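# Move wooden block from bench onto cart floor

## Task

Lift the wooden block from the bench and lay it flat on the cart's floor, at the end with the handle, next to the profiles. The drop flap must stay open, and anything already in place must stay that way. At the finish both grippers are empty and away from the cart, the robot has released the block and backed off, it is upright and not leaning or fallen, and no part of it touches anything.

## Robot and tools

ROBOT. An RB-Y1 in a physics simulation: a base with two drive wheels and two rear casters, a folding torso (the leg), two 7-joint arms with parallel grippers, and a head. The base is 0.58 m wide, extends 0.10 m ahead of the drive axle and 0.57 m behind it, and sweeps a 0.58 m radius when turning in place. It cannot move sideways. Wrist camera cases stick out to the side of each hand and can collide.

FRAMES. Base frame: origin on the floor midway between the drive wheels, x forward, y left, z up, in metres. chest, left_hand and right_hand are printed in it. A hand point is midway between its pads, 0.03 m behind the fingertips; fingers point along the hand's -z, close along its x. Printed hand positions can be off, more at long reach or under load. base_odometry is in the frame the base had at scene start, counts wheel turns only (slip looks like travel), heading in rad, positive left.

TOOL move. One action per call; "cameras" and "blocking" are not part of it. Allowed combinations: "base" and/or "joints" (optionally with "min_time_s" or "contact_limits"); "target" alone or with "min_time_s"; or "contact_limits" alone. No action returns state and images only.
- base: one velocity command {"x_m_s", "turn_rad_s", "for_s"}. x_m_s forward speed in m/s (0.005 to 0.4 in magnitude, or 0; negative reverses); turn_rad_s left-positive in rad/s (0.02 to 1.509 in magnitude, or 0); for_s duration 0.1 to 5 s. Omitted speeds are 0. Acceleration 0.4 m/s² (turn 0.5 rad/s²), so it coasts up to 1 s (turn 3.1 s) after. Distance is roughly speed × for_s. If |x| + 0.27|turn| exceeds 0.4 both are scaled down. It is a relative motion, not a goal position. The base does not stop at obstacles.
- joints: absolute joint targets keyed by name (torso_squat_rad, torso_shift_rad, torso_pitch_rad, torso_yaw_rad, left_/right_ shoulder_pitch, shoulder_roll, shoulder_yaw, elbow, forearm_roll, wrist_pitch, hand_roll in rad, left_/right_gripper_m in m opening 0 to 0.1, head_pan_rad -0.523 to 0.523, head_tilt_rad -0.35 to 1.57, positive looks down). Ranges: squat 0 to 1.2, shift -0.3 to 0.6, pitch -0.2 to 1.4 (positive bows forward), yaw -1.5 to 1.5 (positive left; raise both arms 0.2 rad outward first). Left shoulder roll 0 to 3.141 (out is positive), right -3.141 to 0 (out is negative). Elbows -2.617 to 0.01 (negative bends). Shoulder pitch negative swings the arm forward and up. Combined torso limits: squat+shift ≤ 1.52; squat−shift+pitch ≤ 1.57; shift+0.5·pitch−0.4·squat ≤ 0.7; shift+0.3·pitch−0.5·squat ≤ 0.39.
- target: one hand's absolute pose {"side": "left"|"right", "x","y","z" in m in the base frame (-3 to 3), "quat_wxyz" as printed}. Solved once to joint angles, so the hand travels on an arc; break long moves into short steps. "reached" means within 10 mm and 2°, else "short" or "refused" with a reason. Refused while a previous move is still running.
- min_time_s: 0.1 to 8, the minimum duration for arm, head and torso motions.
- contact_limits: gripper current limit in mA per gripper, 200 to 672.5 (scene default 672.5); lower means gentler squeeze, it persists.
- cameras: list from head_camera, left_wrist_camera, right_wrist_camera, or "all"; [] for none.
- blocking: true/omitted waits until everything rests; false returns in ~0.5 s while motion continues.
To grip, command an opening at least 0.005 m narrower than the object; "off_target" or "done" are both normal then.

OTHER TOOLS. wait(seconds 0 to 10, cameras) lets time pass and returns state, early if pending moves finish. stop(cameras) brakes all running motions. zoom_image(camera, region [x0,y0,x1,y1] pixels, max 504×504) enlarges part of the latest image. read_manual gives licence text only. finished_scene(scene) ends the scene; call nothing after it.

RESULTS. Per-motion statuses: "done", "moving", "off_target" (rested away from target, may still push), "stopped", "not_followed" (arm command withheld by the self/arm-collision check, see "cause:"), "time_out", "contact_stop" (torso only), "limit_stop_at_<name>" (a built-in guard near the body), "torque_fault", "limit_stop_at_motor_heat". Base "done" only means the velocity was sent; it may say "(sent for a of b s)". An uncommanded stop or refusal cancels the remaining move/wait/finished_scene calls of that reply. on_its_own lists things the robot did by itself. lidar_m: 12 distances, 30° sectors starting straight ahead and going counter-clockwise, at 0.23 m height; "-" means nothing seen. motor_effort: wheel load in percent, bracket is peak; resting values beyond ~30 suggest pushing on something. wheel_motors_off=1 means wheels disabled for 2 s after stalling. Joint torques, external torques, wrist force/torque are raw and offset-prone. Motor temperatures; MOTOR HOT at 65 °C, braking fault at 80 °C.

AVOID. Arms hitting or pressing on each other (including a gripper closing on the other's fingers): can end the scene. Contact torque at a joint limit (elbow 33.8, wrist joints 23.5, shoulders 65.8 N m) causes a 10 s full stop. Driving the base into furniture, catching the upper body under tables (tip risk), heavy loads far forward, hard braking while driving forward. Dropping the block from height, releasing it while moving, slamming, hard pushes, tipping the robot. Sustained stretched arms heat motors. Loose objects may be nudged occasionally. Keep torso within its limits so the leg does not give way.

Each tool is called by a JSON object that holds its "api" and its "payload", one argument or row to a line.

## Session

{"api": "move", "payload": {

}}

Scene clock: 0.00 s.
Joint torques (N m): no reading
External joint torques (N m): no reading
Motor temperatures (°C): left_arm=[30 28 32 36 34 33 38] | right_arm=[34 30 32 30 35 36 34]
Wrist force (N): no reading
Wrist torque (N m): no reading
Wrist force, peak (N): no reading
base_odometry: x=+0.000 y=+0.000 heading=+0.000
lidar_m: 0.75 1.03 1.57 4.58 1.52 1.08 1.02 1.07 1.44 3.60 1.10 0.78
base_status: not commanded
joint_positions: torso_squat_rad=+0.350 torso_shift_rad=+0.000 torso_pitch_rad=+0.000 torso_yaw_rad=+0.000 left_shoulder_pitch_rad=+0.037 left_shoulder_roll_rad=+0.004 left_shoulder_yaw_rad=-0.043 left_elbow_rad=-0.196 left_forearm_roll_rad=-0.014 left_wrist_pitch_rad=+0.002 left_hand_roll_rad=+0.027 left_gripper_m=+0.099 right_shoulder_pitch_rad=-0.040 right_shoulder_roll_rad=-0.021 right_shoulder_yaw_rad=-0.018 right_elbow_rad=-0.235 right_forearm_roll_rad=+0.049 right_wrist_pitch_rad=-0.014 right_hand_roll_rad=+0.035 right_gripper_m=+0.099 head_pan_rad=+0.000 head_tilt_rad=+0.400
joint_status: not commanded
wheel_motors_off: 0
motor_effort: left_wheel=+0 right_wheel=+0
chest: x=-0.2280 y=+0.0001 z=+1.2475 quat_wxyz=(+1.000, +0.000, +0.000, +0.000) (m; base frame)
left_hand: x=-0.1598 y=+0.2200 z=+0.5653 quat_wxyz=(+0.997, +0.000, -0.079, -0.009) (m; base frame)
right_hand: x=-0.0823 y=-0.2360 z=+0.5770 quat_wxyz=(+0.989, -0.016, -0.142, +0.041) (m; base frame)
pictures: head_camera, left_wrist_camera, right_wrist_camera
camera_calibration:
left_wrist_camera: T_world_to_cam=[[0.988724, 0.00955725, 0.149443, 0.0708295], [-0.0605519, -0.88722, 0.457355, -0.0439141], [0.13696, -0.461247, -0.876637, 0.69141], [0, 0, 0, 1]] pos_world=[-0.167385, 0.279272, 0.615616]
right_wrist_camera: T_world_to_cam=[[-0.945892, -0.11441, -0.303643, 0.0691098], [-0.245093, 0.865166, 0.437513, -0.0414065], [0.212646, 0.488261, -0.846394, 0.69334], [0, 0, 0, 1]] pos_world=[-0.0922137, -0.2948, 0.62594]

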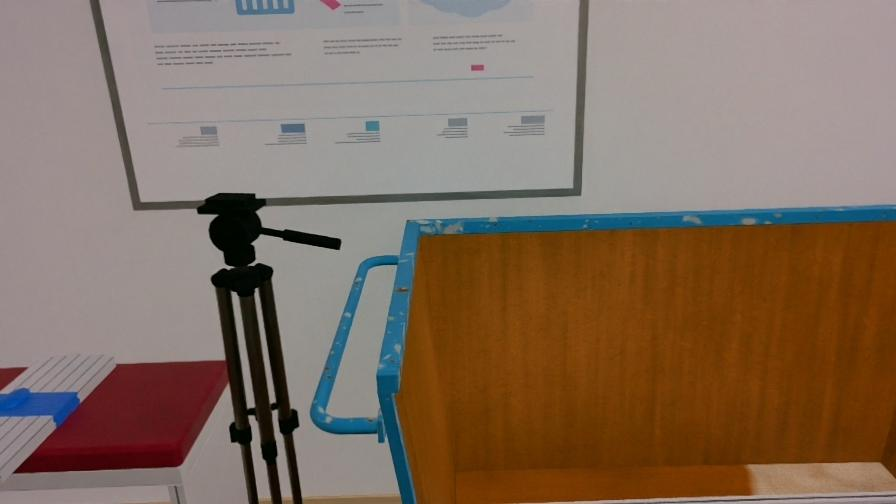

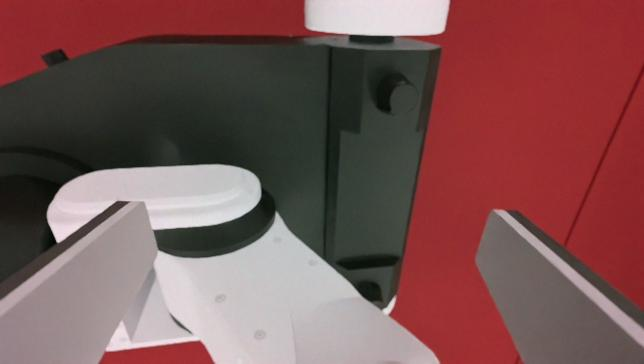

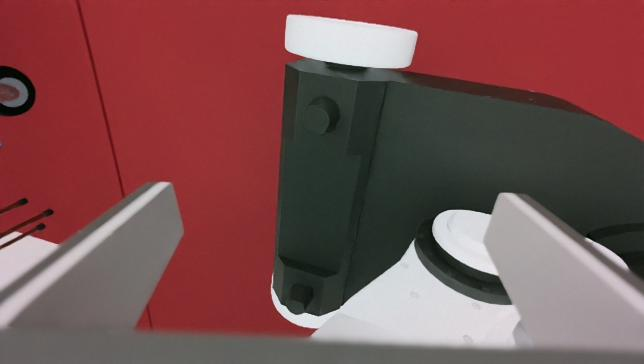

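{"api": "move", "payload": {
  "joints": {"head_tilt_rad":0.8,"head_pan_rad":-0.3},
  "cameras": ["head_camera"]
}}

{"api": "move", "payload": {
  "joints": {"head_tilt_rad":0.55,"head_pan_rad":0.52},
  "cameras": ["head_camera"]
}}

Scene clock: 1.97 s.
Joint torques (N m): left_arm=[-1.76 -0.82 0.48 -0.5 -0.07 -0.78 0.15] | right_arm=[-3.43 -0.69 -0.8 -1.44 -0.06 -0.69 -0.04]
External joint torques (N m): left_arm=[-0.38 -0.96 0.47 0.06 -0.08 -0.36 0.16] | right_arm=[0.17 0.43 -0.76 0.19 -0.12 -0.09 -0.06]
Wrist force (N): left_arm=[-0.1 1.8 -7.5] | right_arm=[-2.3 1.2 -5.0]
Wrist torque (N m): left_arm=[-0.37 0.14 0.07] | right_arm=[-0.11 -0.06 -0.11]
Wrist force, peak (N): left_arm=[-0.7 1.3 -8.3] | right_arm=[-2.9 0.8 -5.4]
move: done
base_odometry: x=+0.000 y=+0.000 heading=+0.000
lidar_m: 0.74 1.03 1.56 4.57 1.52 1.07 1.03 1.07 1.44 3.59 1.11 0.77
base_status: not commanded
joint_positions: torso_squat_rad=+0.350 torso_shift_rad=+0.000 torso_pitch_rad=+0.000 torso_yaw_rad=+0.000 left_shoulder_pitch_rad=+0.037 left_shoulder_roll_rad=+0.004 left_shoulder_yaw_rad=-0.043 left_elbow_rad=-0.196 left_forearm_roll_rad=-0.014 left_wrist_pitch_rad=+0.002 left_hand_roll_rad=+0.027 left_gripper_m=+0.099 right_shoulder_pitch_rad=-0.040 right_shoulder_roll_rad=-0.021 right_shoulder_yaw_rad=-0.018 right_elbow_rad=-0.235 right_forearm_roll_rad=+0.049 right_wrist_pitch_rad=-0.014 right_hand_roll_rad=+0.035 right_gripper_m=+0.099 head_pan_rad=-0.300 head_tilt_rad=+0.800
joint_status: all done
wheel_motors_off: 0
motor_effort: left_wheel=+0(1) right_wheel=+0(2)
chest: x=-0.2280 y=+0.0001 z=+1.2475 quat_wxyz=(+1.000, +0.000, +0.000, +0.000) (m; base frame)
left_hand: x=-0.1598 y=+0.2200 z=+0.5653 quat_wxyz=(+0.997, +0.000, -0.079, -0.009) (m; base frame)
right_hand: x=-0.0823 y=-0.2360 z=+0.5770 quat_wxyz=(+0.989, -0.016, -0.142, +0.041) (m; base frame)
pictures: head_camera
camera_calibration:
head_camera: T_world_to_cam=[[-0.299605, -0.953556, -0.0311162, -0.0174852], [-0.638471, 0.224628, -0.736136, 0.985613], [0.708937, -0.200683, -0.676118, 1.06994], [0, 0, 0, 1]] pos_world=[-0.13447, -0.0233506, 1.44841]

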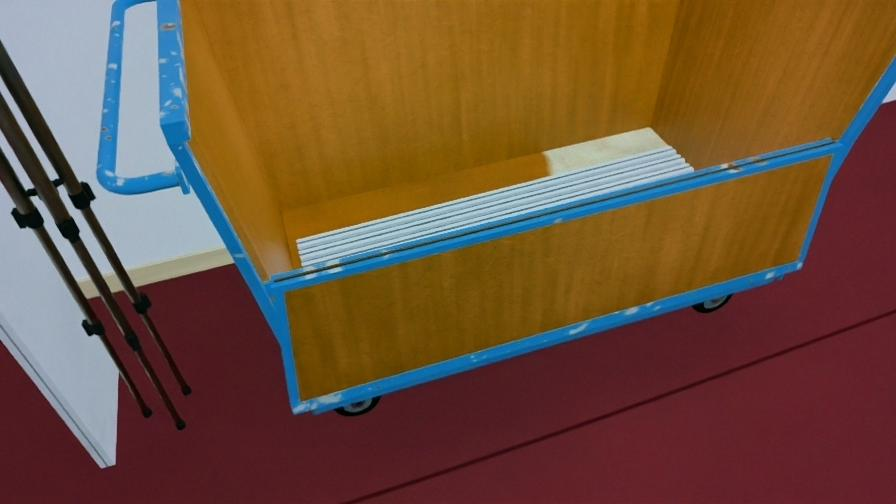

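Scene clock: 3.17 s.
Joint torques (N m): left_arm=[-1.9 -0.73 0.38 -0.55 -0.1 -0.7 -0.06] | right_arm=[-3.78 -0.59 -0.51 -1.29 -0.14 -0.59 0.01]
External joint torques (N m): left_arm=[-0.52 -0.88 0.37 0 -0.11 -0.28 -0.06] | right_arm=[-0.18 0.53 -0.47 0.34 -0.2 0.01 0]
Wrist force (N): left_arm=[0.0 1.0 -7.7] | right_arm=[-2.8 1.0 -4.6]
Wrist torque (N m): left_arm=[-0.26 0.12 0.07] | right_arm=[-0.10 -0.13 -0.07]
Wrist force, peak (N): left_arm=[0.3 1.8 -8.1] | right_arm=[-2.9 1.1 -5.5]
move: done
base_odometry: x=+0.000 y=+0.000 heading=+0.000
lidar_m: 0.73 1.03 1.56 4.56 1.51 1.08 1.02 1.08 1.44 3.60 1.09 0.78
base_status: not commanded
joint_positions: torso_squat_rad=+0.350 torso_shift_rad=+0.000 torso_pitch_rad=+0.000 torso_yaw_rad=+0.000 left_shoulder_pitch_rad=+0.037 left_shoulder_roll_rad=+0.004 left_shoulder_yaw_rad=-0.043 left_elbow_rad=-0.196 left_forearm_roll_rad=-0.014 left_wrist_pitch_rad=+0.002 left_hand_roll_rad=+0.027 left_gripper_m=+0.099 right_shoulder_pitch_rad=-0.040 right_shoulder_roll_rad=-0.021 right_shoulder_yaw_rad=-0.018 right_elbow_rad=-0.235 right_forearm_roll_rad=+0.049 right_wrist_pitch_rad=-0.014 right_hand_roll_rad=+0.035 right_gripper_m=+0.099 head_pan_rad=+0.520 head_tilt_rad=+0.550
joint_status: all done
wheel_motors_off: 0
motor_effort: left_wheel=+0(1) right_wheel=+0(2)
chest: x=-0.2280 y=+0.0001 z=+1.2475 quat_wxyz=(+1.000, +0.000, +0.000, +0.000) (m; base frame)
left_hand: x=-0.1598 y=+0.2200 z=+0.5653 quat_wxyz=(+0.997, +0.000, -0.079, -0.009) (m; base frame)
right_hand: x=-0.0823 y=-0.2360 z=+0.5770 quat_wxyz=(+0.989, -0.016, -0.142, +0.041) (m; base frame)
pictures: head_camera
camera_calibration:
head_camera: T_world_to_cam=[[0.499584, -0.8657, -0.0313067, 0.147379], [-0.423672, -0.212653, -0.8805, 1.23896], [0.755591, 0.453147, -0.473011, 0.785494], [0, 0, 0, 1]] pos_world=[-0.142229, 0.0351102, 1.46706]

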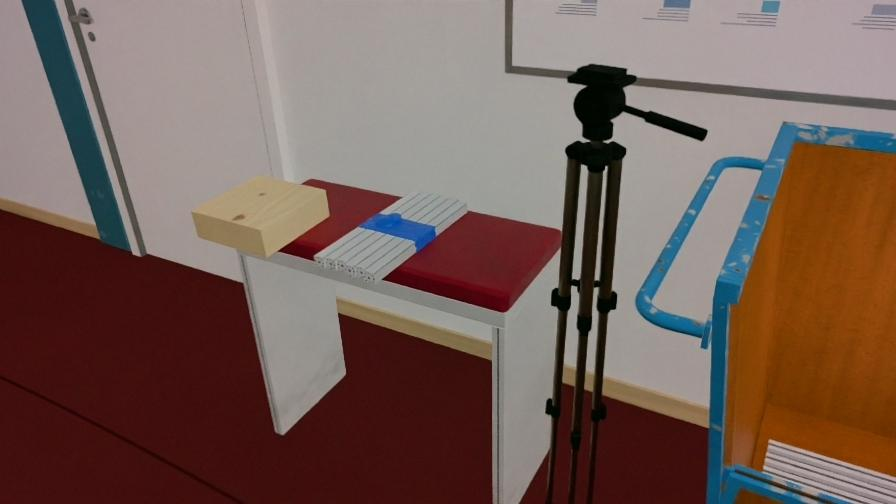

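{"api": "zoom_image", "payload": {
  "camera": "head_camera",
  "region": [170, 150, 520, 330]
}}

Scaled by 1.440 from the camera's 896x504 image, which has a finer 1280x720 frame.

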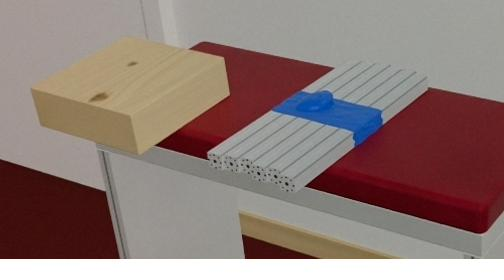

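{"api": "move", "payload": {
  "joints": {"head_tilt_rad":0.6,"head_pan_rad":-0.3,"torso_squat_rad":0.0,"torso_pitch_rad":0.4},
  "cameras": ["head_camera"]
}}

{"api": "zoom_image", "payload": {
  "camera": "head_camera",
  "region": [200, 100, 700, 480]
}}

Scene clock: 17.70 s.
Joint torques (N m): left_arm=[8.48 -0.55 0.71 3.79 -0.07 0.25 -0.04] | right_arm=[7.27 -0.27 -0.72 2.67 -0.17 0.13 -0.09]
External joint torques (N m): left_arm=[-0.92 -0.83 0.68 0.09 -0.06 -0.12 -0.05] | right_arm=[0.07 0.63 -0.5 0.22 -0.14 -0.03 -0.08]
Wrist force (N): left_arm=[2.8 1.1 -7.5] | right_arm=[-0.1 0.5 -5.6]
Wrist torque (N m): left_arm=[-0.26 0.32 0.06] | right_arm=[-0.04 0.09 -0.10]
Wrist force, peak (N): left_arm=[0.2 1.5 -8.5] | right_arm=[-2.7 1.4 -5.3]
move: done
base_odometry: x=+0.000 y=+0.000 heading=+0.000
lidar_m: 0.74 1.03 1.56 4.58 1.53 1.09 1.03 1.07 1.43 3.61 1.10 0.78
base_status: not commanded
joint_positions: torso_squat_rad=+0.000 torso_shift_rad=+0.000 torso_pitch_rad=+0.400 torso_yaw_rad=+0.000 left_shoulder_pitch_rad=+0.037 left_shoulder_roll_rad=+0.004 left_shoulder_yaw_rad=-0.043 left_elbow_rad=-0.196 left_forearm_roll_rad=-0.014 left_wrist_pitch_rad=+0.002 left_hand_roll_rad=+0.027 left_gripper_m=+0.099 right_shoulder_pitch_rad=-0.040 right_shoulder_roll_rad=-0.021 right_shoulder_yaw_rad=-0.018 right_elbow_rad=-0.235 right_forearm_roll_rad=+0.049 right_wrist_pitch_rad=-0.014 right_hand_roll_rad=+0.035 right_gripper_m=+0.099 head_pan_rad=-0.300 head_tilt_rad=+0.600
joint_status: all done
wheel_motors_off: 0
motor_effort: left_wheel=+1(1) right_wheel=-2(2)
chest: x=-0.1075 y=+0.0001 z=+1.2655 quat_wxyz=(+0.980, +0.000, +0.199, +0.000) (m; base frame)
left_hand: x=-0.3103 y=+0.2200 z=+0.6106 quat_wxyz=(+0.993, -0.002, +0.120, -0.008) (m; base frame)
right_hand: x=-0.2344 y=-0.2360 z=+0.5913 quat_wxyz=(+0.997, -0.008, +0.057, +0.043) (m; base frame)
pictures: head_camera
camera_calibration:
head_camera: T_world_to_cam=[[-0.282666, -0.955412, 0.0853673, -0.126502], [-0.780803, 0.177482, -0.599038, 0.907705], [0.557177, -0.235983, -0.796157, 1.09779], [0, 0, 0, 1]] pos_world=[0.0613169, -0.0229024, 1.42856]

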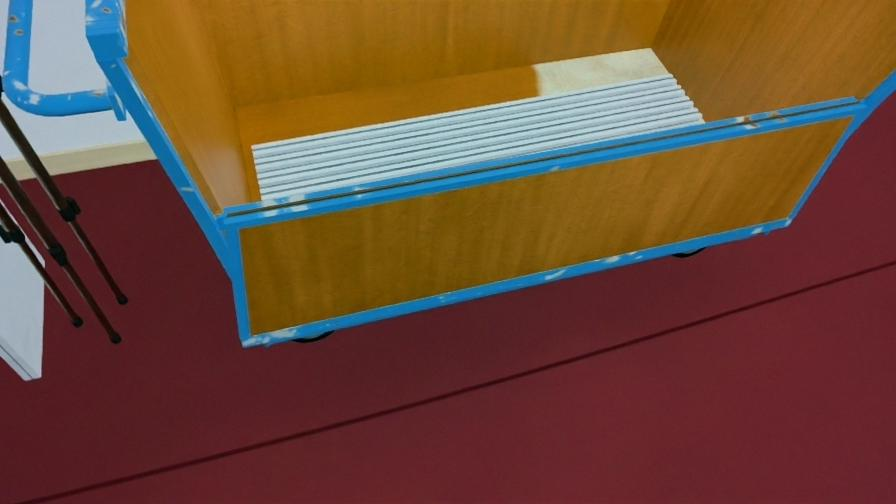

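Scaled by 1.008 from the camera's 896x504 image, which has a finer 1280x720 frame.

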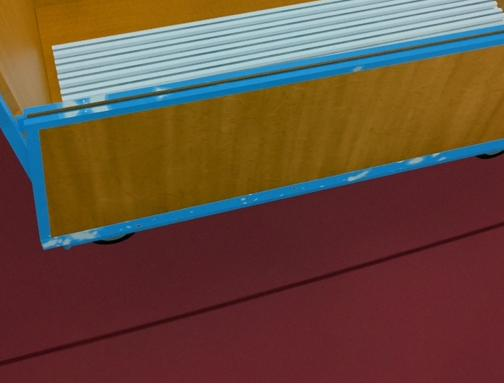

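{"api": "move", "payload": {
  "base": {"x_m_s":0.25,"for_s":1.6},
  "joints": {"head_tilt_rad":0.85,"head_pan_rad":-0.2},
  "cameras": ["head_camera"]
}}

Scene clock: 24.47 s.
Joint torques (N m): left_arm=[8.93 -0.66 1.16 3.87 -0.1 0.27 0.05] | right_arm=[8.15 -0.29 -1.11 3.05 -0.21 0.22 -0.06]
External joint torques (N m): left_arm=[-0.47 -0.94 1.13 0.17 -0.09 -0.1 0.03] | right_arm=[0.95 0.6 -0.9 0.6 -0.18 0.06 -0.06]
Wrist force (N): left_arm=[1.8 1.6 -8.0] | right_arm=[-0.6 0.7 -5.4]
Wrist torque (N m): left_arm=[-0.32 0.16 0.09] | right_arm=[-0.02 0.00 -0.12]
Wrist force, peak (N): left_arm=[2.6 1.2 -8.4] | right_arm=[0.0 1.3 -5.7]
move: done
base_odometry: x=+0.400 y=+0.000 heading=+0.000
lidar_m: 0.35 0.35 0.73 3.95 2.12 1.49 1.43 1.49 1.99 5.02 0.51 0.36
base_status: done (sent for 1.6 of 1.6 s)
joint_positions: torso_squat_rad=+0.000 torso_shift_rad=+0.000 torso_pitch_rad=+0.400 torso_yaw_rad=+0.000 left_shoulder_pitch_rad=+0.037 left_shoulder_roll_rad=+0.004 left_shoulder_yaw_rad=-0.043 left_elbow_rad=-0.196 left_forearm_roll_rad=-0.014 left_wrist_pitch_rad=+0.002 left_hand_roll_rad=+0.027 left_gripper_m=+0.099 right_shoulder_pitch_rad=-0.040 right_shoulder_roll_rad=-0.021 right_shoulder_yaw_rad=-0.018 right_elbow_rad=-0.235 right_forearm_roll_rad=+0.049 right_wrist_pitch_rad=-0.014 right_hand_roll_rad=+0.035 right_gripper_m=+0.099 head_pan_rad=-0.200 head_tilt_rad=+0.850
joint_status: all done
wheel_motors_off: 0
motor_effort: left_wheel=-2(22) right_wheel=+0(54)
chest: x=-0.1074 y=+0.0001 z=+1.2655 quat_wxyz=(+0.980, +0.000, +0.199, +0.000) (m; base frame)
left_hand: x=-0.3103 y=+0.2200 z=+0.6106 quat_wxyz=(+0.993, -0.002, +0.120, -0.009) (m; base frame)
right_hand: x=-0.2343 y=-0.2360 z=+0.5912 quat_wxyz=(+0.997, -0.008, +0.057, +0.043) (m; base frame)
pictures: head_camera
camera_calibration:
head_camera: T_world_to_cam=[[-0.200442, -0.978366, 0.0512205, -0.0765256], [-0.911393, 0.16703, -0.376116, 0.585245], [0.359424, -0.122071, -0.925156, 1.2818], [0, 0, 0, 1]] pos_world=[0.0573394, -0.0161522, 1.40991]

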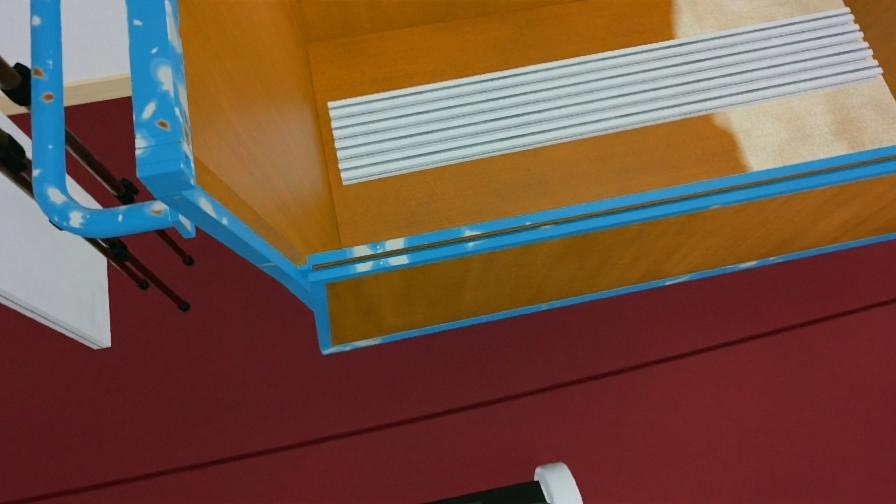

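{"api": "move", "payload": {
  "base": {"x_m_s":-0.3,"for_s":1.5},
  "joints": {"torso_squat_rad":0.35,"torso_pitch_rad":0.2,"head_pan_rad":0.0,"head_tilt_rad":0.4}
}}

{"api": "move", "payload": {
  "base": {"turn_rad_s":0.7,"for_s":2.244}
}}

{"api": "move", "payload": {
  "base": {"x_m_s":0.35,"for_s":4.57}
}}

{"api": "move", "payload": {
  "base": {"turn_rad_s":-0.7,"for_s":2.244},
  "cameras": ["head_camera"]
}}

Scene clock: 49.13 s.
Joint torques (N m): left_arm=[3.18 -0.3 0.44 1.51 -0.05 -0.31 -0.02] | right_arm=[2.17 -0.76 -0.55 0.89 -0.14 -0.15 0]
External joint torques (N m): left_arm=[-0.91 -0.52 0.41 -0.09 -0.05 -0.29 -0.02] | right_arm=[0.33 0.27 -0.42 0.48 -0.16 0.07 0]
Wrist force (N): left_arm=[1.1 0.6 -7.4] | right_arm=[-1.3 0.8 -5.0]
Wrist torque (N m): left_arm=[-0.18 0.20 0.11] | right_arm=[-0.06 -0.02 -0.09]
Wrist force, peak (N): left_arm=[2.8 1.5 -8.0] | right_arm=[-1.2 1.3 -5.6]
move: done
base_odometry: x=-0.050 y=+0.000 heading=-0.002
lidar_m: 0.80 1.08 1.58 4.40 1.45 1.02 0.98 1.02 1.36 3.42 1.16 0.83
base_status: done (sent for 1.5 of 1.5 s)
joint_positions: torso_squat_rad=+0.350 torso_shift_rad=+0.000 torso_pitch_rad=+0.200 torso_yaw_rad=+0.000 left_shoulder_pitch_rad=+0.037 left_shoulder_roll_rad=+0.004 left_shoulder_yaw_rad=-0.043 left_elbow_rad=-0.196 left_forearm_roll_rad=-0.014 left_wrist_pitch_rad=+0.002 left_hand_roll_rad=+0.027 left_gripper_m=+0.099 right_shoulder_pitch_rad=-0.040 right_shoulder_roll_rad=-0.021 right_shoulder_yaw_rad=-0.018 right_elbow_rad=-0.235 right_forearm_roll_rad=+0.049 right_wrist_pitch_rad=-0.014 right_hand_roll_rad=+0.035 right_gripper_m=+0.099 head_pan_rad=+0.000 head_tilt_rad=+0.400
joint_status: all done
wheel_motors_off: 0
motor_effort: left_wheel=-23(37) right_wheel=+22(45)
chest: x=-0.1666 y=+0.0001 z=+1.2413 quat_wxyz=(+0.995, +0.000, +0.100, +0.000) (m; base frame)
left_hand: x=-0.2352 y=+0.2200 z=+0.5592 quat_wxyz=(+1.000, -0.001, +0.021, -0.009) (m; base frame)
right_hand: x=-0.1570 y=-0.2360 z=+0.5553 quat_wxyz=(+0.998, -0.012, -0.043, +0.042) (m; base frame)
pictures: none

Scene clock: 53.13 s.
Joint torques (N m): left_arm=[2.93 -0.64 1.12 1.65 -0.04 -0.22 -0.07] | right_arm=[1.67 -0.68 -0.88 0.83 0.02 -0.15 -0.12]
External joint torques (N m): left_arm=[-1.16 -0.87 1.1 0.04 -0.04 -0.19 -0.07] | right_arm=[-0.17 0.35 -0.75 0.41 0.01 0.07 -0.13]
Wrist force (N): left_arm=[1.2 1.3 -7.5] | right_arm=[-1.5 0.8 -5.0]
Wrist torque (N m): left_arm=[-0.29 0.24 0.06] | right_arm=[-0.05 -0.03 -0.10]
Wrist force, peak (N): left_arm=[1.1 2.2 -8.4] | right_arm=[-1.8 1.0 -5.7]
move: done
base_odometry: x=-0.050 y=+0.000 heading=+1.561
lidar_m: 4.39 1.45 1.02 0.97 1.01 1.35 3.47 1.21 0.86 0.82 1.08 1.58
base_status: done (sent for 2.23 of 2.23 s)
joint_positions: torso_squat_rad=+0.350 torso_shift_rad=+0.000 torso_pitch_rad=+0.200 torso_yaw_rad=+0.000 left_shoulder_pitch_rad=+0.037 left_shoulder_roll_rad=+0.004 left_shoulder_yaw_rad=-0.043 left_elbow_rad=-0.196 left_forearm_roll_rad=-0.014 left_wrist_pitch_rad=+0.002 left_hand_roll_rad=+0.027 left_gripper_m=+0.099 right_shoulder_pitch_rad=-0.040 right_shoulder_roll_rad=-0.021 right_shoulder_yaw_rad=-0.018 right_elbow_rad=-0.235 right_forearm_roll_rad=+0.049 right_wrist_pitch_rad=-0.014 right_hand_roll_rad=+0.035 right_gripper_m=+0.099 head_pan_rad=+0.000 head_tilt_rad=+0.400
joint_status: not commanded
wheel_motors_off: 0
motor_effort: left_wheel=+3(42) right_wheel=+22(52)
chest: x=-0.1666 y=+0.0001 z=+1.2413 quat_wxyz=(+0.995, +0.000, +0.100, +0.000) (m; base frame)
left_hand: x=-0.2352 y=+0.2200 z=+0.5592 quat_wxyz=(+1.000, -0.001, +0.021, -0.009) (m; base frame)
right_hand: x=-0.1570 y=-0.2360 z=+0.5553 quat_wxyz=(+0.998, -0.012, -0.043, +0.042) (m; base frame)
pictures: none

Scene clock: 58.90 s.
Joint torques (N m): left_arm=[4.28 -0.41 0.82 1.44 0 -0.2 0.04] | right_arm=[2.48 -0.69 -0.86 1.01 -0.09 -0.14 0.07]
External joint torques (N m): left_arm=[0.19 -0.63 0.8 -0.16 0 -0.17 0.04] | right_arm=[0.63 0.33 -0.73 0.59 -0.11 0.09 0.06]
Wrist force (N): left_arm=[1.2 1.4 -7.2] | right_arm=[-1.1 0.8 -5.0]
Wrist torque (N m): left_arm=[-0.30 0.25 0.10] | right_arm=[-0.05 0.01 -0.10]
Wrist force, peak (N): left_arm=[1.8 1.6 -8.2] | right_arm=[-2.3 0.9 -5.7]
move: done
base_odometry: x=-0.035 y=+1.598 heading=+1.560
lidar_m: 4.00 1.53 1.07 1.02 1.05 1.43 3.59 1.42 0.99 1.06 1.57 2.11
base_status: done (sent for 4.57 of 4.57 s)
joint_positions: torso_squat_rad=+0.350 torso_shift_rad=+0.000 torso_pitch_rad=+0.200 torso_yaw_rad=+0.000 left_shoulder_pitch_rad=+0.037 left_shoulder_roll_rad=+0.004 left_shoulder_yaw_rad=-0.043 left_elbow_rad=-0.196 left_forearm_roll_rad=-0.014 left_wrist_pitch_rad=+0.002 left_hand_roll_rad=+0.027 left_gripper_m=+0.099 right_shoulder_pitch_rad=-0.040 right_shoulder_roll_rad=-0.021 right_shoulder_yaw_rad=-0.018 right_elbow_rad=-0.235 right_forearm_roll_rad=+0.049 right_wrist_pitch_rad=-0.014 right_hand_roll_rad=+0.035 right_gripper_m=+0.099 head_pan_rad=+0.000 head_tilt_rad=+0.400
joint_status: not commanded
wheel_motors_off: 0
motor_effort: left_wheel=-2(46) right_wheel=+2(52)
chest: x=-0.1665 y=+0.0001 z=+1.2413 quat_wxyz=(+0.995, +0.000, +0.100, +0.000) (m; base frame)
left_hand: x=-0.2351 y=+0.2200 z=+0.5591 quat_wxyz=(+1.000, -0.001, +0.021, -0.009) (m; base frame)
right_hand: x=-0.1569 y=-0.2360 z=+0.5553 quat_wxyz=(+0.998, -0.012, -0.043, +0.042) (m; base frame)
pictures: none

Scene clock: 62.90 s.
Joint torques (N m): left_arm=[3.96 -0.7 0.85 1.57 -0.06 -0.33 -0.06] | right_arm=[2.77 -0.22 -0.7 0.93 -0.11 -0.1 -0.09]
External joint torques (N m): left_arm=[-0.13 -0.92 0.82 -0.03 -0.06 -0.3 -0.06] | right_arm=[0.93 0.81 -0.57 0.51 -0.13 0.13 -0.09]
Wrist force (N): left_arm=[1.4 1.2 -6.8] | right_arm=[-1.6 1.6 -5.5]
Wrist torque (N m): left_arm=[-0.30 0.21 0.05] | right_arm=[-0.18 -0.08 -0.09]
Wrist force, peak (N): left_arm=[1.6 1.9 -8.5] | right_arm=[-1.5 1.4 -5.7]
move: done
base_odometry: x=-0.035 y=+1.598 heading=-0.002
lidar_m: 1.03 1.56 2.12 4.00 1.51 1.08 1.03 1.07 1.43 3.55 1.39 0.97
base_status: done (sent for 2.23 of 2.23 s)
joint_positions: torso_squat_rad=+0.350 torso_shift_rad=+0.000 torso_pitch_rad=+0.200 torso_yaw_rad=+0.000 left_shoulder_pitch_rad=+0.037 left_shoulder_roll_rad=+0.004 left_shoulder_yaw_rad=-0.043 left_elbow_rad=-0.196 left_forearm_roll_rad=-0.014 left_wrist_pitch_rad=+0.002 left_hand_roll_rad=+0.027 left_gripper_m=+0.099 right_shoulder_pitch_rad=-0.040 right_shoulder_roll_rad=-0.021 right_shoulder_yaw_rad=-0.018 right_elbow_rad=-0.235 right_forearm_roll_rad=+0.049 right_wrist_pitch_rad=-0.014 right_hand_roll_rad=+0.035 right_gripper_m=+0.099 head_pan_rad=+0.000 head_tilt_rad=+0.400
joint_status: not commanded
wheel_motors_off: 0
motor_effort: left_wheel=+19(44) right_wheel=+7(48)
chest: x=-0.1665 y=+0.0001 z=+1.2413 quat_wxyz=(+0.995, +0.000, +0.100, +0.000) (m; base frame)
left_hand: x=-0.2352 y=+0.2200 z=+0.5592 quat_wxyz=(+1.000, -0.001, +0.021, -0.009) (m; base frame)
right_hand: x=-0.1569 y=-0.2360 z=+0.5553 quat_wxyz=(+0.998, -0.012, -0.043, +0.042) (m; base frame)
pictures: head_camera
camera_calibration:
head_camera: T_world_to_cam=[[0.00184303, -0.999504, -0.031436, 0.0443534], [-0.516734, 0.0259619, -0.855752, 1.22361], [0.856144, 0.0178212, -0.51643, 0.775217], [0, 0, 0, 1]] pos_world=[-0.0314982, -0.00125112, 1.44885]

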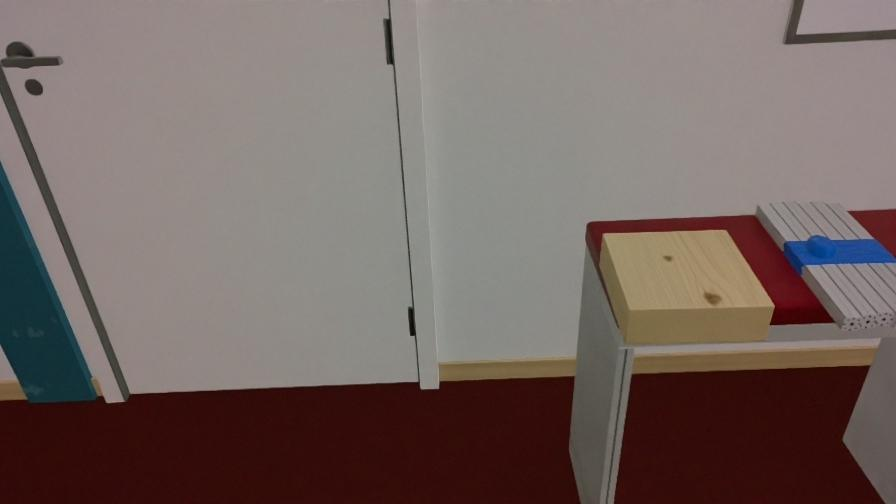

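{"api": "move", "payload": {
  "target": {"side":"right","x":0.2,"y":-0.372,"z":0.79,"quat_wxyz":[0.7071,0,-0.7071,0]}
}}

{"api": "move", "payload": {
  "base": {"x_m_s":0.25,"for_s":1.6},
  "joints": {"head_pan_rad":-0.4,"head_tilt_rad":0.6,"right_gripper_m":0.1},
  "cameras": ["head_camera","right_wrist_camera"]
}}

Scene clock: 74.87 s.
Joint torques (N m): left_arm=[3.92 -0.52 0.6 1.62 -0.09 -0.24 0.06] | right_arm=[-4.91 -7.05 -3.1 -3.1 -0.43 -1.72 0.08]
External joint torques (N m): left_arm=[-0.17 -0.74 0.57 0.02 -0.09 -0.21 0.06] | right_arm=[1.2 1.36 -1.88 0.38 -0.05 0.13 0.03]
Wrist force (N): left_arm=[1.4 1.3 -7.2] | right_arm=[-7.2 1.0 0.3]
Wrist torque (N m): left_arm=[-0.32 0.24 0.09] | right_arm=[-0.17 -0.43 -0.06]
Wrist force, peak (N): left_arm=[0.8 1.1 -8.7] | right_arm=[-7.6 0.2 0.3]
move: short
base_odometry: x=-0.035 y=+1.598 heading=-0.002
lidar_m: 1.02 1.57 2.11 4.00 1.51 1.08 1.01 1.07 1.43 3.56 1.39 0.97
base_status: not commanded
joint_positions: torso_squat_rad=+0.350 torso_shift_rad=+0.000 torso_pitch_rad=+0.200 torso_yaw_rad=+0.000 left_shoulder_pitch_rad=+0.037 left_shoulder_roll_rad=+0.004 left_shoulder_yaw_rad=-0.043 left_elbow_rad=-0.196 left_forearm_roll_rad=-0.014 left_wrist_pitch_rad=+0.002 left_hand_roll_rad=+0.027 left_gripper_m=+0.099 right_shoulder_pitch_rad=-0.293 right_shoulder_roll_rad=-0.297 right_shoulder_yaw_rad=-0.044 right_elbow_rad=-0.267 right_forearm_roll_rad=-0.032 right_wrist_pitch_rad=-1.077 right_hand_roll_rad=-0.275 right_gripper_m=+0.099 head_pan_rad=+0.000 head_tilt_rad=+0.400
joint_status: all done
wheel_motors_off: 0
motor_effort: left_wheel=+21(22) right_wheel=+3(9)
chest: x=-0.1665 y=+0.0001 z=+1.2413 quat_wxyz=(+0.995, +0.000, +0.100, +0.000) (m; base frame)
left_hand: x=-0.2352 y=+0.2200 z=+0.5592 quat_wxyz=(+1.000, -0.001, +0.021, -0.009) (m; base frame)
right_hand: x=+0.2000 y=-0.3718 z=+0.7908 quat_wxyz=(+0.748, -0.012, -0.663, -0.012) (m; base frame)
right_hand_status: short (checked arc, as near as the solve gets, planned for 1.0 s): 1 mm and 7.2 deg off. The place is met; only the turn is off.
pictures: none

Scene clock: 77.43 s.
Joint torques (N m): left_arm=[4.04 -0.92 0.92 1.6 -0.09 -0.27 -0.05] | right_arm=[-5.97 -6.84 -2.47 -3.41 -0.38 -1.86 0.2]
External joint torques (N m): left_arm=[-0.06 -1.14 0.9 -0.01 -0.09 -0.24 -0.05] | right_arm=[0.14 1.57 -1.26 0.07 0 -0.03 0.15]
Wrist force (N): left_arm=[1.3 1.9 -7.3] | right_arm=[-7.1 0.9 0.1]
Wrist torque (N m): left_arm=[-0.35 0.25 0.12] | right_arm=[-0.18 -0.40 -0.04]
Wrist force, peak (N): left_arm=[2.0 1.4 -8.4] | right_arm=[-7.6 0.7 0.2]
move: done
base_odometry: x=+0.365 y=+1.597 heading=-0.003
lidar_m: 1.09 1.15 1.51 3.90 2.11 1.49 1.42 1.48 1.98 1.65 1.14 0.59
base_status: done (sent for 1.6 of 1.6 s)
joint_positions: torso_squat_rad=+0.350 torso_shift_rad=+0.000 torso_pitch_rad=+0.200 torso_yaw_rad=+0.000 left_shoulder_pitch_rad=+0.037 left_shoulder_roll_rad=+0.004 left_shoulder_yaw_rad=-0.043 left_elbow_rad=-0.196 left_forearm_roll_rad=-0.014 left_wrist_pitch_rad=+0.002 left_hand_roll_rad=+0.027 left_gripper_m=+0.099 right_shoulder_pitch_rad=-0.293 right_shoulder_roll_rad=-0.297 right_shoulder_yaw_rad=-0.044 right_elbow_rad=-0.267 right_forearm_roll_rad=-0.032 right_wrist_pitch_rad=-1.077 right_hand_roll_rad=-0.275 right_gripper_m=+0.099 head_pan_rad=-0.400 head_tilt_rad=+0.600
joint_status: all done
wheel_motors_off: 0
motor_effort: left_wheel=-10(49) right_wheel=+9(46)
chest: x=-0.1665 y=+0.0001 z=+1.2413 quat_wxyz=(+0.995, +0.000, +0.100, +0.000) (m; base frame)
left_hand: x=-0.2351 y=+0.2200 z=+0.5591 quat_wxyz=(+1.000, -0.001, +0.021, -0.009) (m; base frame)
right_hand: x=+0.1999 y=-0.3719 z=+0.7907 quat_wxyz=(+0.749, -0.012, -0.663, -0.012) (m; base frame)
pictures: head_camera, right_wrist_camera
camera_calibration:
head_camera: T_world_to_cam=[[-0.386021, -0.921333, 0.046182, -0.107628], [-0.626538, 0.225105, -0.746175, 1.05505], [0.67708, -0.316974, -0.664146, 0.968046], [0, 0, 0, 1]] pos_world=[-0.035965, -0.0298124, 1.43514]
right_wrist_camera: T_world_to_cam=[[-0.0957328, -0.0280589, -0.995012, 0.794259], [-0.477588, 0.878328, 0.0211816, 0.432481], [0.873353, 0.477234, -0.0974854, 0.152141], [0, 0, 0, 1]] pos_world=[0.149712, -0.430182, 0.795968]

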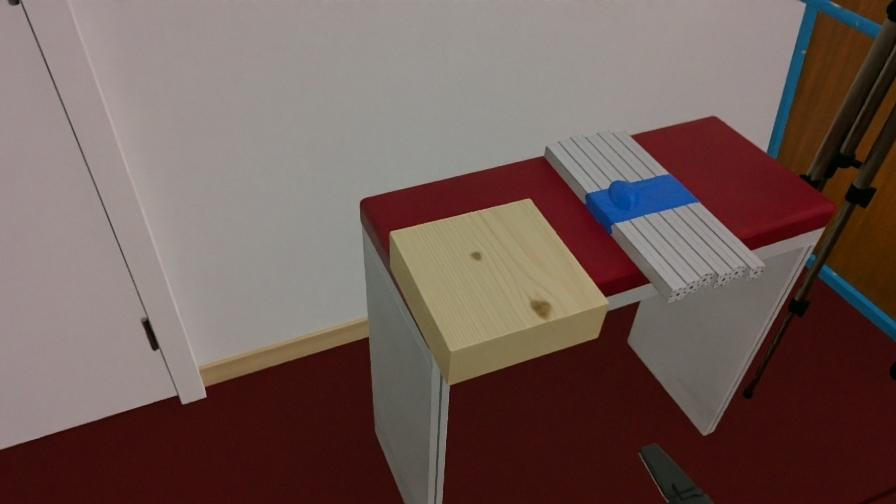

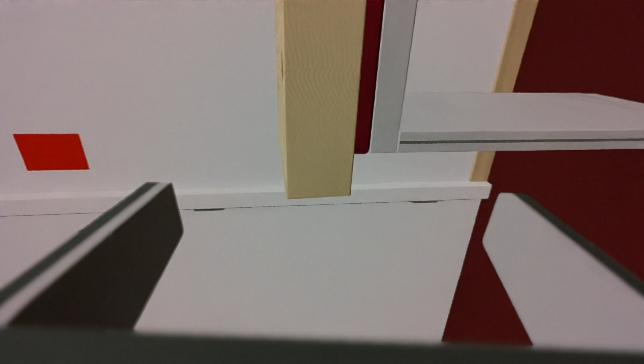

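{"api": "move", "payload": {
  "joints": {"torso_squat_rad":0.75}
}}

{"api": "move", "payload": {
  "target": {"side":"right","x":0.34,"y":-0.373,"z":0.78,"quat_wxyz":[0.7071,0,-0.7071,0]},
  "cameras": ["head_camera","right_wrist_camera"]
}}

Scene clock: 83.80 s.
Joint torques (N m): left_arm=[4.11 -0.8 0.76 1.61 -0.15 -0.3 -0.03] | right_arm=[-5.85 -6.9 -2.9 -3.5 -0.43 -1.84 0.21]
External joint torques (N m): left_arm=[0.02 -1.03 0.74 0.01 -0.15 -0.27 -0.03] | right_arm=[0.26 1.51 -1.68 -0.02 -0.05 0 0.16]
Wrist force (N): left_arm=[1.0 1.4 -7.7] | right_arm=[-7.5 0.5 0.1]
Wrist torque (N m): left_arm=[-0.36 0.20 0.05] | right_arm=[-0.12 -0.44 -0.03]
Wrist force, peak (N): left_arm=[1.2 1.4 -8.7] | right_arm=[-8.0 0.7 0.5]
move: done
base_odometry: x=+0.365 y=+1.597 heading=-0.003
lidar_m: 1.09 1.15 1.51 3.92 2.09 1.49 1.42 1.48 1.98 1.63 1.15 0.59
base_status: not commanded
joint_positions: torso_squat_rad=+0.750 torso_shift_rad=+0.000 torso_pitch_rad=+0.200 torso_yaw_rad=+0.000 left_shoulder_pitch_rad=+0.037 left_shoulder_roll_rad=+0.004 left_shoulder_yaw_rad=-0.043 left_elbow_rad=-0.196 left_forearm_roll_rad=-0.014 left_wrist_pitch_rad=+0.002 left_hand_roll_rad=+0.027 left_gripper_m=+0.099 right_shoulder_pitch_rad=-0.293 right_shoulder_roll_rad=-0.297 right_shoulder_yaw_rad=-0.044 right_elbow_rad=-0.267 right_forearm_roll_rad=-0.032 right_wrist_pitch_rad=-1.077 right_hand_roll_rad=-0.275 right_gripper_m=+0.099 head_pan_rad=-0.400 head_tilt_rad=+0.600
joint_status: all done
wheel_motors_off: 0
motor_effort: left_wheel=-9(9) right_wheel=+10(11)
chest: x=-0.1666 y=+0.0001 z=+1.0960 quat_wxyz=(+0.995, +0.000, +0.100, +0.000) (m; base frame)
left_hand: x=-0.2351 y=+0.2200 z=+0.4138 quat_wxyz=(+1.000, -0.001, +0.020, -0.009) (m; base frame)
right_hand: x=+0.1999 y=-0.3719 z=+0.6454 quat_wxyz=(+0.748, -0.012, -0.663, -0.012) (m; base frame)
pictures: none

Scene clock: 85.20 s.
Joint torques (N m): left_arm=[4.09 -0.74 0.96 1.62 -0.04 -0.31 -0.09] | right_arm=[-9.12 -10.57 -4.54 -8.54 -0.27 -1.95 -0.15]
External joint torques (N m): left_arm=[0 -0.96 0.93 0.01 -0.03 -0.28 -0.09] | right_arm=[0.98 -0.72 -0.93 -0.62 -0.13 -0.15 -0.2]
Wrist force (N): left_arm=[1.7 1.4 -7.5] | right_arm=[-7.3 0.7 1.2]
Wrist torque (N m): left_arm=[-0.31 0.26 0.10] | right_arm=[-0.13 -0.40 -0.08]
Wrist force, peak (N): left_arm=[1.2 1.7 -8.4] | right_arm=[-8.2 0.6 0.5]
move: done
base_odometry: x=+0.365 y=+1.597 heading=-0.003
lidar_m: 1.09 1.15 1.51 3.93 2.12 1.50 1.42 1.48 1.99 1.65 1.15 0.59
base_status: not commanded
joint_positions: torso_squat_rad=+0.750 torso_shift_rad=+0.000 torso_pitch_rad=+0.200 torso_yaw_rad=+0.000 left_shoulder_pitch_rad=+0.037 left_shoulder_roll_rad=+0.004 left_shoulder_yaw_rad=-0.043 left_elbow_rad=-0.196 left_forearm_roll_rad=-0.014 left_wrist_pitch_rad=+0.002 left_hand_roll_rad=+0.027 left_gripper_m=+0.099 right_shoulder_pitch_rad=-0.257 right_shoulder_roll_rad=-0.390 right_shoulder_yaw_rad=-0.049 right_elbow_rad=-0.995 right_forearm_roll_rad=-0.034 right_wrist_pitch_rad=-0.508 right_hand_roll_rad=-0.351 right_gripper_m=+0.099 head_pan_rad=-0.400 head_tilt_rad=+0.600
joint_status: all done
wheel_motors_off: 0
motor_effort: left_wheel=-9(10) right_wheel=+10(11)
chest: x=-0.1666 y=+0.0001 z=+1.0959 quat_wxyz=(+0.995, +0.000, +0.100, +0.000) (m; base frame)
left_hand: x=-0.2351 y=+0.2200 z=+0.4138 quat_wxyz=(+1.000, -0.001, +0.021, -0.009) (m; base frame)
right_hand: x=+0.3399 y=-0.3728 z=+0.7801 quat_wxyz=(+0.706, +0.001, -0.708, +0.001) (m; base frame)
right_hand_status: reached (checked arc, planned for 1.1 s): 0 mm and 0.2 deg off.
pictures: head_camera, right_wrist_camera
camera_calibration:
head_camera: T_world_to_cam=[[-0.386026, -0.921334, 0.0461271, -0.100925], [-0.626429, 0.225103, -0.746268, 0.946625], [0.677179, -0.316974, -0.664045, 0.871555], [0, 0, 0, 1]] pos_world=[-0.0361649, -0.0298124, 1.28984]
right_wrist_camera: T_world_to_cam=[[0.0295907, -0.0288241, -0.999146, 0.757306], [-0.507929, 0.860476, -0.0398665, 0.551555], [0.86089, 0.508675, 0.0108215, -0.0391962], [0, 0, 0, 1]] pos_world=[0.291486, -0.432833, 0.779072]

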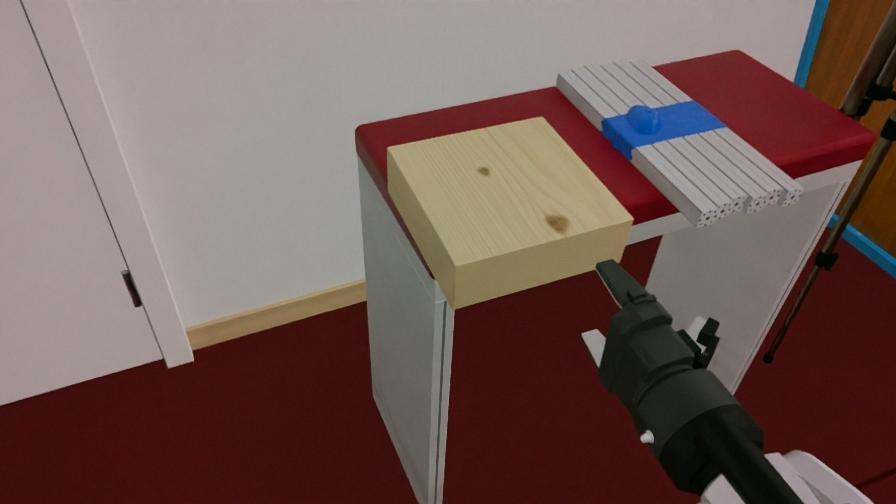

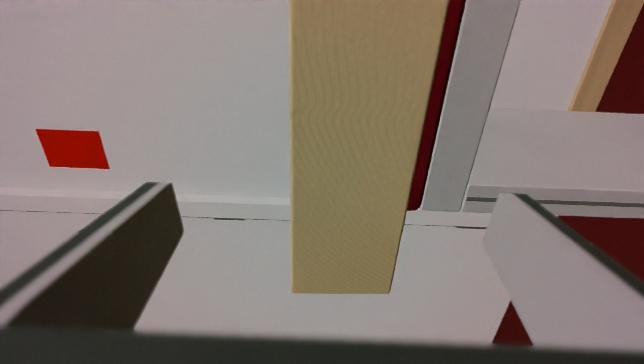

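{"api": "move", "payload": {
  "target": {"side":"right","x":0.452,"y":-0.373,"z":0.77,"quat_wxyz":[0.7071,0,-0.7071,0]},
  "min_time_s": 2.5,
  "cameras": ["head_camera","right_wrist_camera"]
}}

{"api": "zoom_image", "payload": {
  "camera": "head_camera",
  "region": [380, 180, 700, 380]
}}

Scene clock: 91.17 s.
Joint torques (N m): left_arm=[3.94 -0.83 0.55 1.5 -0.01 -0.18 -0.03] | right_arm=[-19.72 -12.88 -0.12 -6.9 0.07 -1.7 -0.22]
External joint torques (N m): left_arm=[-0.15 -1.05 0.53 -0.1 -0.01 -0.15 -0.03] | right_arm=[-1.44 -1.82 1.02 0.25 0.18 0.06 -0.27]
Wrist force (N): left_arm=[1.1 1.1 -8.1] | right_arm=[-6.6 1.0 -0.3]
Wrist torque (N m): left_arm=[-0.30 0.25 0.06] | right_arm=[-0.16 -0.34 -0.04]
Wrist force, peak (N): left_arm=[1.0 1.3 -8.7] | right_arm=[-7.7 0.7 1.3]
move: short
base_odometry: x=+0.365 y=+1.597 heading=-0.003
lidar_m: 1.09 1.15 1.49 3.91 2.11 1.50 1.42 1.48 1.97 1.64 1.15 0.59
base_status: not commanded
joint_positions: torso_squat_rad=+0.750 torso_shift_rad=+0.000 torso_pitch_rad=+0.200 torso_yaw_rad=+0.000 left_shoulder_pitch_rad=+0.037 left_shoulder_roll_rad=+0.004 left_shoulder_yaw_rad=-0.043 left_elbow_rad=-0.196 left_forearm_roll_rad=-0.014 left_wrist_pitch_rad=+0.002 left_hand_roll_rad=+0.027 left_gripper_m=+0.099 right_shoulder_pitch_rad=-0.838 right_shoulder_roll_rad=-0.407 right_shoulder_yaw_rad=-0.028 right_elbow_rad=-0.267 right_forearm_roll_rad=-0.020 right_wrist_pitch_rad=-0.429 right_hand_roll_rad=-0.357 right_gripper_m=+0.099 head_pan_rad=-0.400 head_tilt_rad=+0.600
joint_status: all done
wheel_motors_off: 0
motor_effort: left_wheel=-8(10) right_wheel=+7(11)
chest: x=-0.1666 y=+0.0001 z=+1.0959 quat_wxyz=(+0.995, +0.000, +0.100, +0.000) (m; base frame)
left_hand: x=-0.2351 y=+0.2200 z=+0.4138 quat_wxyz=(+1.000, -0.001, +0.021, -0.009) (m; base frame)
right_hand: x=+0.4509 y=-0.3725 z=+0.7706 quat_wxyz=(+0.776, -0.028, -0.629, -0.028) (m; base frame)
right_hand_status: short (checked arc, as near as the solve gets, planned for 2.5 s): 1 mm and 12.8 deg off. The place is met; only the turn is off.
pictures: head_camera, right_wrist_camera
camera_calibration:
head_camera: T_world_to_cam=[[-0.386026, -0.921334, 0.0461271, -0.100925], [-0.626429, 0.225103, -0.746268, 0.946625], [0.677179, -0.316974, -0.664045, 0.871555], [0, 0, 0, 1]] pos_world=[-0.0361649, -0.0298124, 1.28984]
right_wrist_camera: T_world_to_cam=[[-0.183705, -0.0222071, -0.98273, 0.830624], [-0.434456, 0.898631, 0.0609077, 0.510751], [0.88176, 0.438142, -0.174731, -0.0275869], [0, 0, 0, 1]] pos_world=[0.398814, -0.428444, 0.780351]

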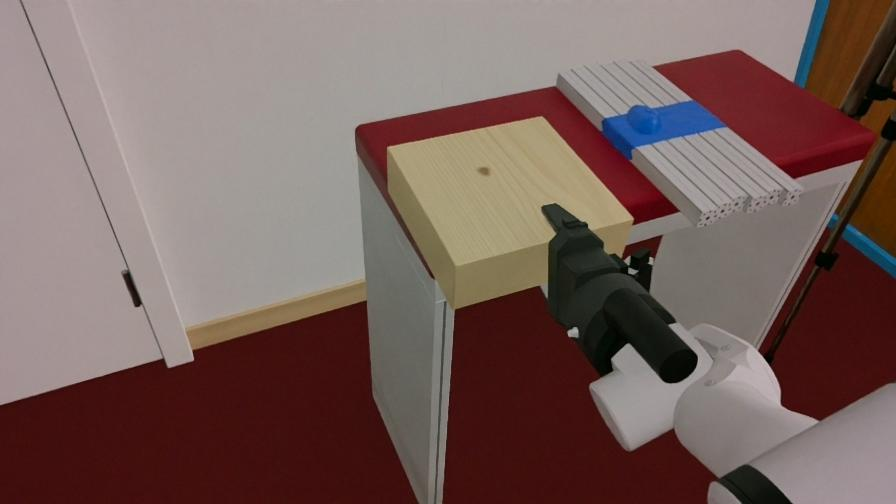

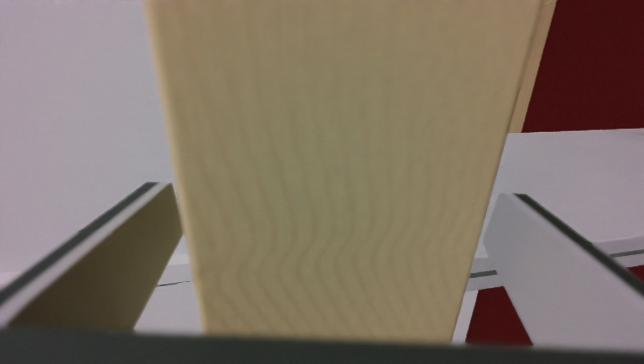

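Scaled by 1.575 from the camera's 896x504 image, which has a finer 1280x720 frame.

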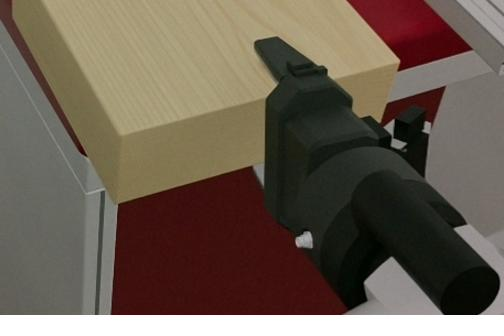

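{"api": "move", "payload": {
  "target": {"side":"right","x":0.34,"y":-0.373,"z":0.77,"quat_wxyz":[0.7071,0,-0.7071,0]},
  "min_time_s": 2
}}

{"api": "move", "payload": {
  "base": {"x_m_s":0.06,"for_s":1.8},
  "cameras": ["head_camera","right_wrist_camera"]
}}

Scene clock: 94.93 s.
Joint torques (N m): left_arm=[3.47 -0.64 0.41 1.79 -0.12 -0.22 -0.06] | right_arm=[-9.55 -8.43 -5.11 -8.7 -0.61 -1.85 0.27]
External joint torques (N m): left_arm=[-0.62 -0.86 0.39 0.19 -0.12 -0.19 -0.06] | right_arm=[0.82 1.47 -1.76 -1.03 -0.45 -0.04 0.22]
Wrist force (N): left_arm=[1.4 0.8 -7.3] | right_arm=[-7.1 0.7 0.6]
Wrist torque (N m): left_arm=[-0.25 0.23 0.07] | right_arm=[-0.16 -0.39 -0.26]
Wrist force, peak (N): left_arm=[1.5 1.3 -8.4] | right_arm=[-7.7 1.2 0.6]
move: done
base_odometry: x=+0.365 y=+1.597 heading=-0.003
lidar_m: 1.10 1.15 1.51 3.91 2.11 1.49 1.41 1.49 1.97 1.63 1.15 0.59
base_status: not commanded
joint_positions: torso_squat_rad=+0.750 torso_shift_rad=+0.000 torso_pitch_rad=+0.200 torso_yaw_rad=+0.000 left_shoulder_pitch_rad=+0.037 left_shoulder_roll_rad=+0.004 left_shoulder_yaw_rad=-0.043 left_elbow_rad=-0.196 left_forearm_roll_rad=-0.014 left_wrist_pitch_rad=+0.002 left_hand_roll_rad=+0.027 left_gripper_m=+0.099 right_shoulder_pitch_rad=-0.289 right_shoulder_roll_rad=-0.385 right_shoulder_yaw_rad=-0.045 right_elbow_rad=-0.910 right_forearm_roll_rad=-0.035 right_wrist_pitch_rad=-0.563 right_hand_roll_rad=-0.343 right_gripper_m=+0.099 head_pan_rad=-0.400 head_tilt_rad=+0.600
joint_status: all done
wheel_motors_off: 0
motor_effort: left_wheel=-8(10) right_wheel=+9(11)
chest: x=-0.1666 y=+0.0001 z=+1.0959 quat_wxyz=(+0.995, +0.000, +0.100, +0.000) (m; base frame)
left_hand: x=-0.2351 y=+0.2200 z=+0.4138 quat_wxyz=(+1.000, -0.001, +0.021, -0.009) (m; base frame)
right_hand: x=+0.3399 y=-0.3730 z=+0.7701 quat_wxyz=(+0.706, +0.001, -0.708, +0.001) (m; base frame)
right_hand_status: reached (checked arc, planned for 2.0 s): 0 mm and 0.2 deg off.
pictures: none

Scene clock: 97.27 s.
Joint torques (N m): left_arm=[3.98 -0.81 0.8 1.68 -0.06 -0.17 0.05] | right_arm=[-10.3 -8.2 -5.13 -8.23 -0.58 -1.97 0.21]
External joint torques (N m): left_arm=[-0.12 -1.03 0.78 0.08 -0.06 -0.14 0.05] | right_arm=[0.07 1.69 -1.78 -0.56 -0.41 -0.16 0.16]
Wrist force (N): left_arm=[0.9 1.8 -7.9] | right_arm=[-7.5 0.6 0.8]
Wrist torque (N m): left_arm=[-0.37 0.17 0.10] | right_arm=[-0.13 -0.43 -0.24]
Wrist force, peak (N): left_arm=[1.7 1.6 -8.3] | right_arm=[-8.0 0.3 0.7]
move: done
base_odometry: x=+0.473 y=+1.597 heading=-0.004
lidar_m: 0.99 1.05 1.38 3.55 2.26 1.61 1.52 1.59 2.12 1.51 1.10 0.49
base_status: done (sent for 1.8 of 1.8 s)
joint_positions: torso_squat_rad=+0.750 torso_shift_rad=+0.000 torso_pitch_rad=+0.200 torso_yaw_rad=+0.000 left_shoulder_pitch_rad=+0.037 left_shoulder_roll_rad=+0.004 left_shoulder_yaw_rad=-0.043 left_elbow_rad=-0.196 left_forearm_roll_rad=-0.014 left_wrist_pitch_rad=+0.002 left_hand_roll_rad=+0.027 left_gripper_m=+0.099 right_shoulder_pitch_rad=-0.289 right_shoulder_roll_rad=-0.385 right_shoulder_yaw_rad=-0.045 right_elbow_rad=-0.910 right_forearm_roll_rad=-0.035 right_wrist_pitch_rad=-0.563 right_hand_roll_rad=-0.343 right_gripper_m=+0.099 head_pan_rad=-0.400 head_tilt_rad=+0.600
joint_status: not commanded
wheel_motors_off: 0
motor_effort: left_wheel=-10(25) right_wheel=+11(33)
chest: x=-0.1665 y=+0.0001 z=+1.0959 quat_wxyz=(+0.995, +0.000, +0.100, +0.000) (m; base frame)
left_hand: x=-0.2352 y=+0.2200 z=+0.4138 quat_wxyz=(+1.000, -0.001, +0.021, -0.009) (m; base frame)
right_hand: x=+0.3398 y=-0.3730 z=+0.7700 quat_wxyz=(+0.706, +0.001, -0.708, +0.001) (m; base frame)
pictures: head_camera, right_wrist_camera
camera_calibration:
head_camera: T_world_to_cam=[[-0.386021, -0.921333, 0.046182, -0.100952], [-0.626538, 0.225105, -0.746175, 0.94649], [0.67708, -0.316974, -0.664146, 0.871547], [0, 0, 0, 1]] pos_world=[-0.036065, -0.0298124, 1.28974]
right_wrist_camera: T_world_to_cam=[[0.0296746, -0.0293513, -0.999129, 0.747043], [-0.508111, 0.860345, -0.0403654, 0.55171], [0.86078, 0.508866, 0.0106167, -0.0387143], [0, 0, 0, 1]] pos_world=[0.291486, -0.433034, 0.769073]

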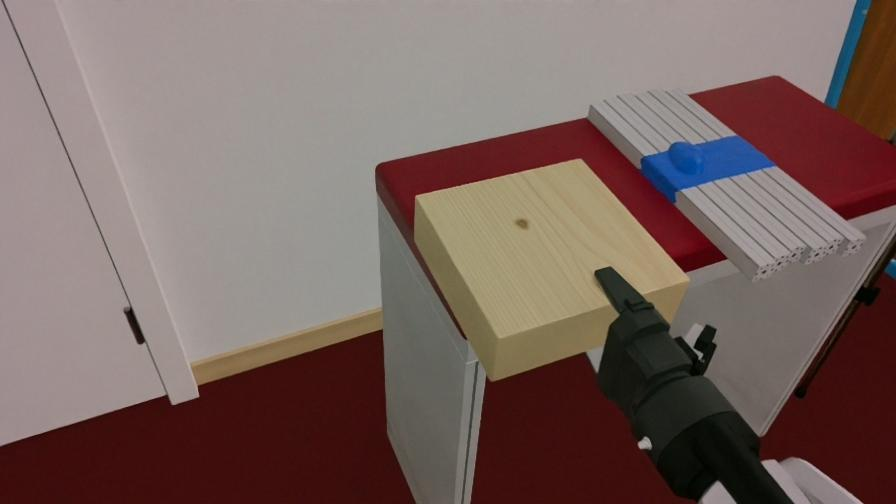

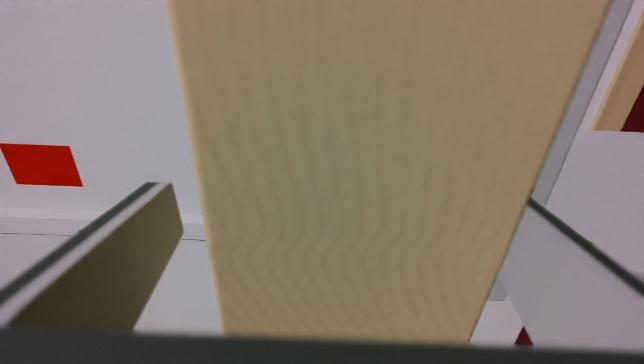

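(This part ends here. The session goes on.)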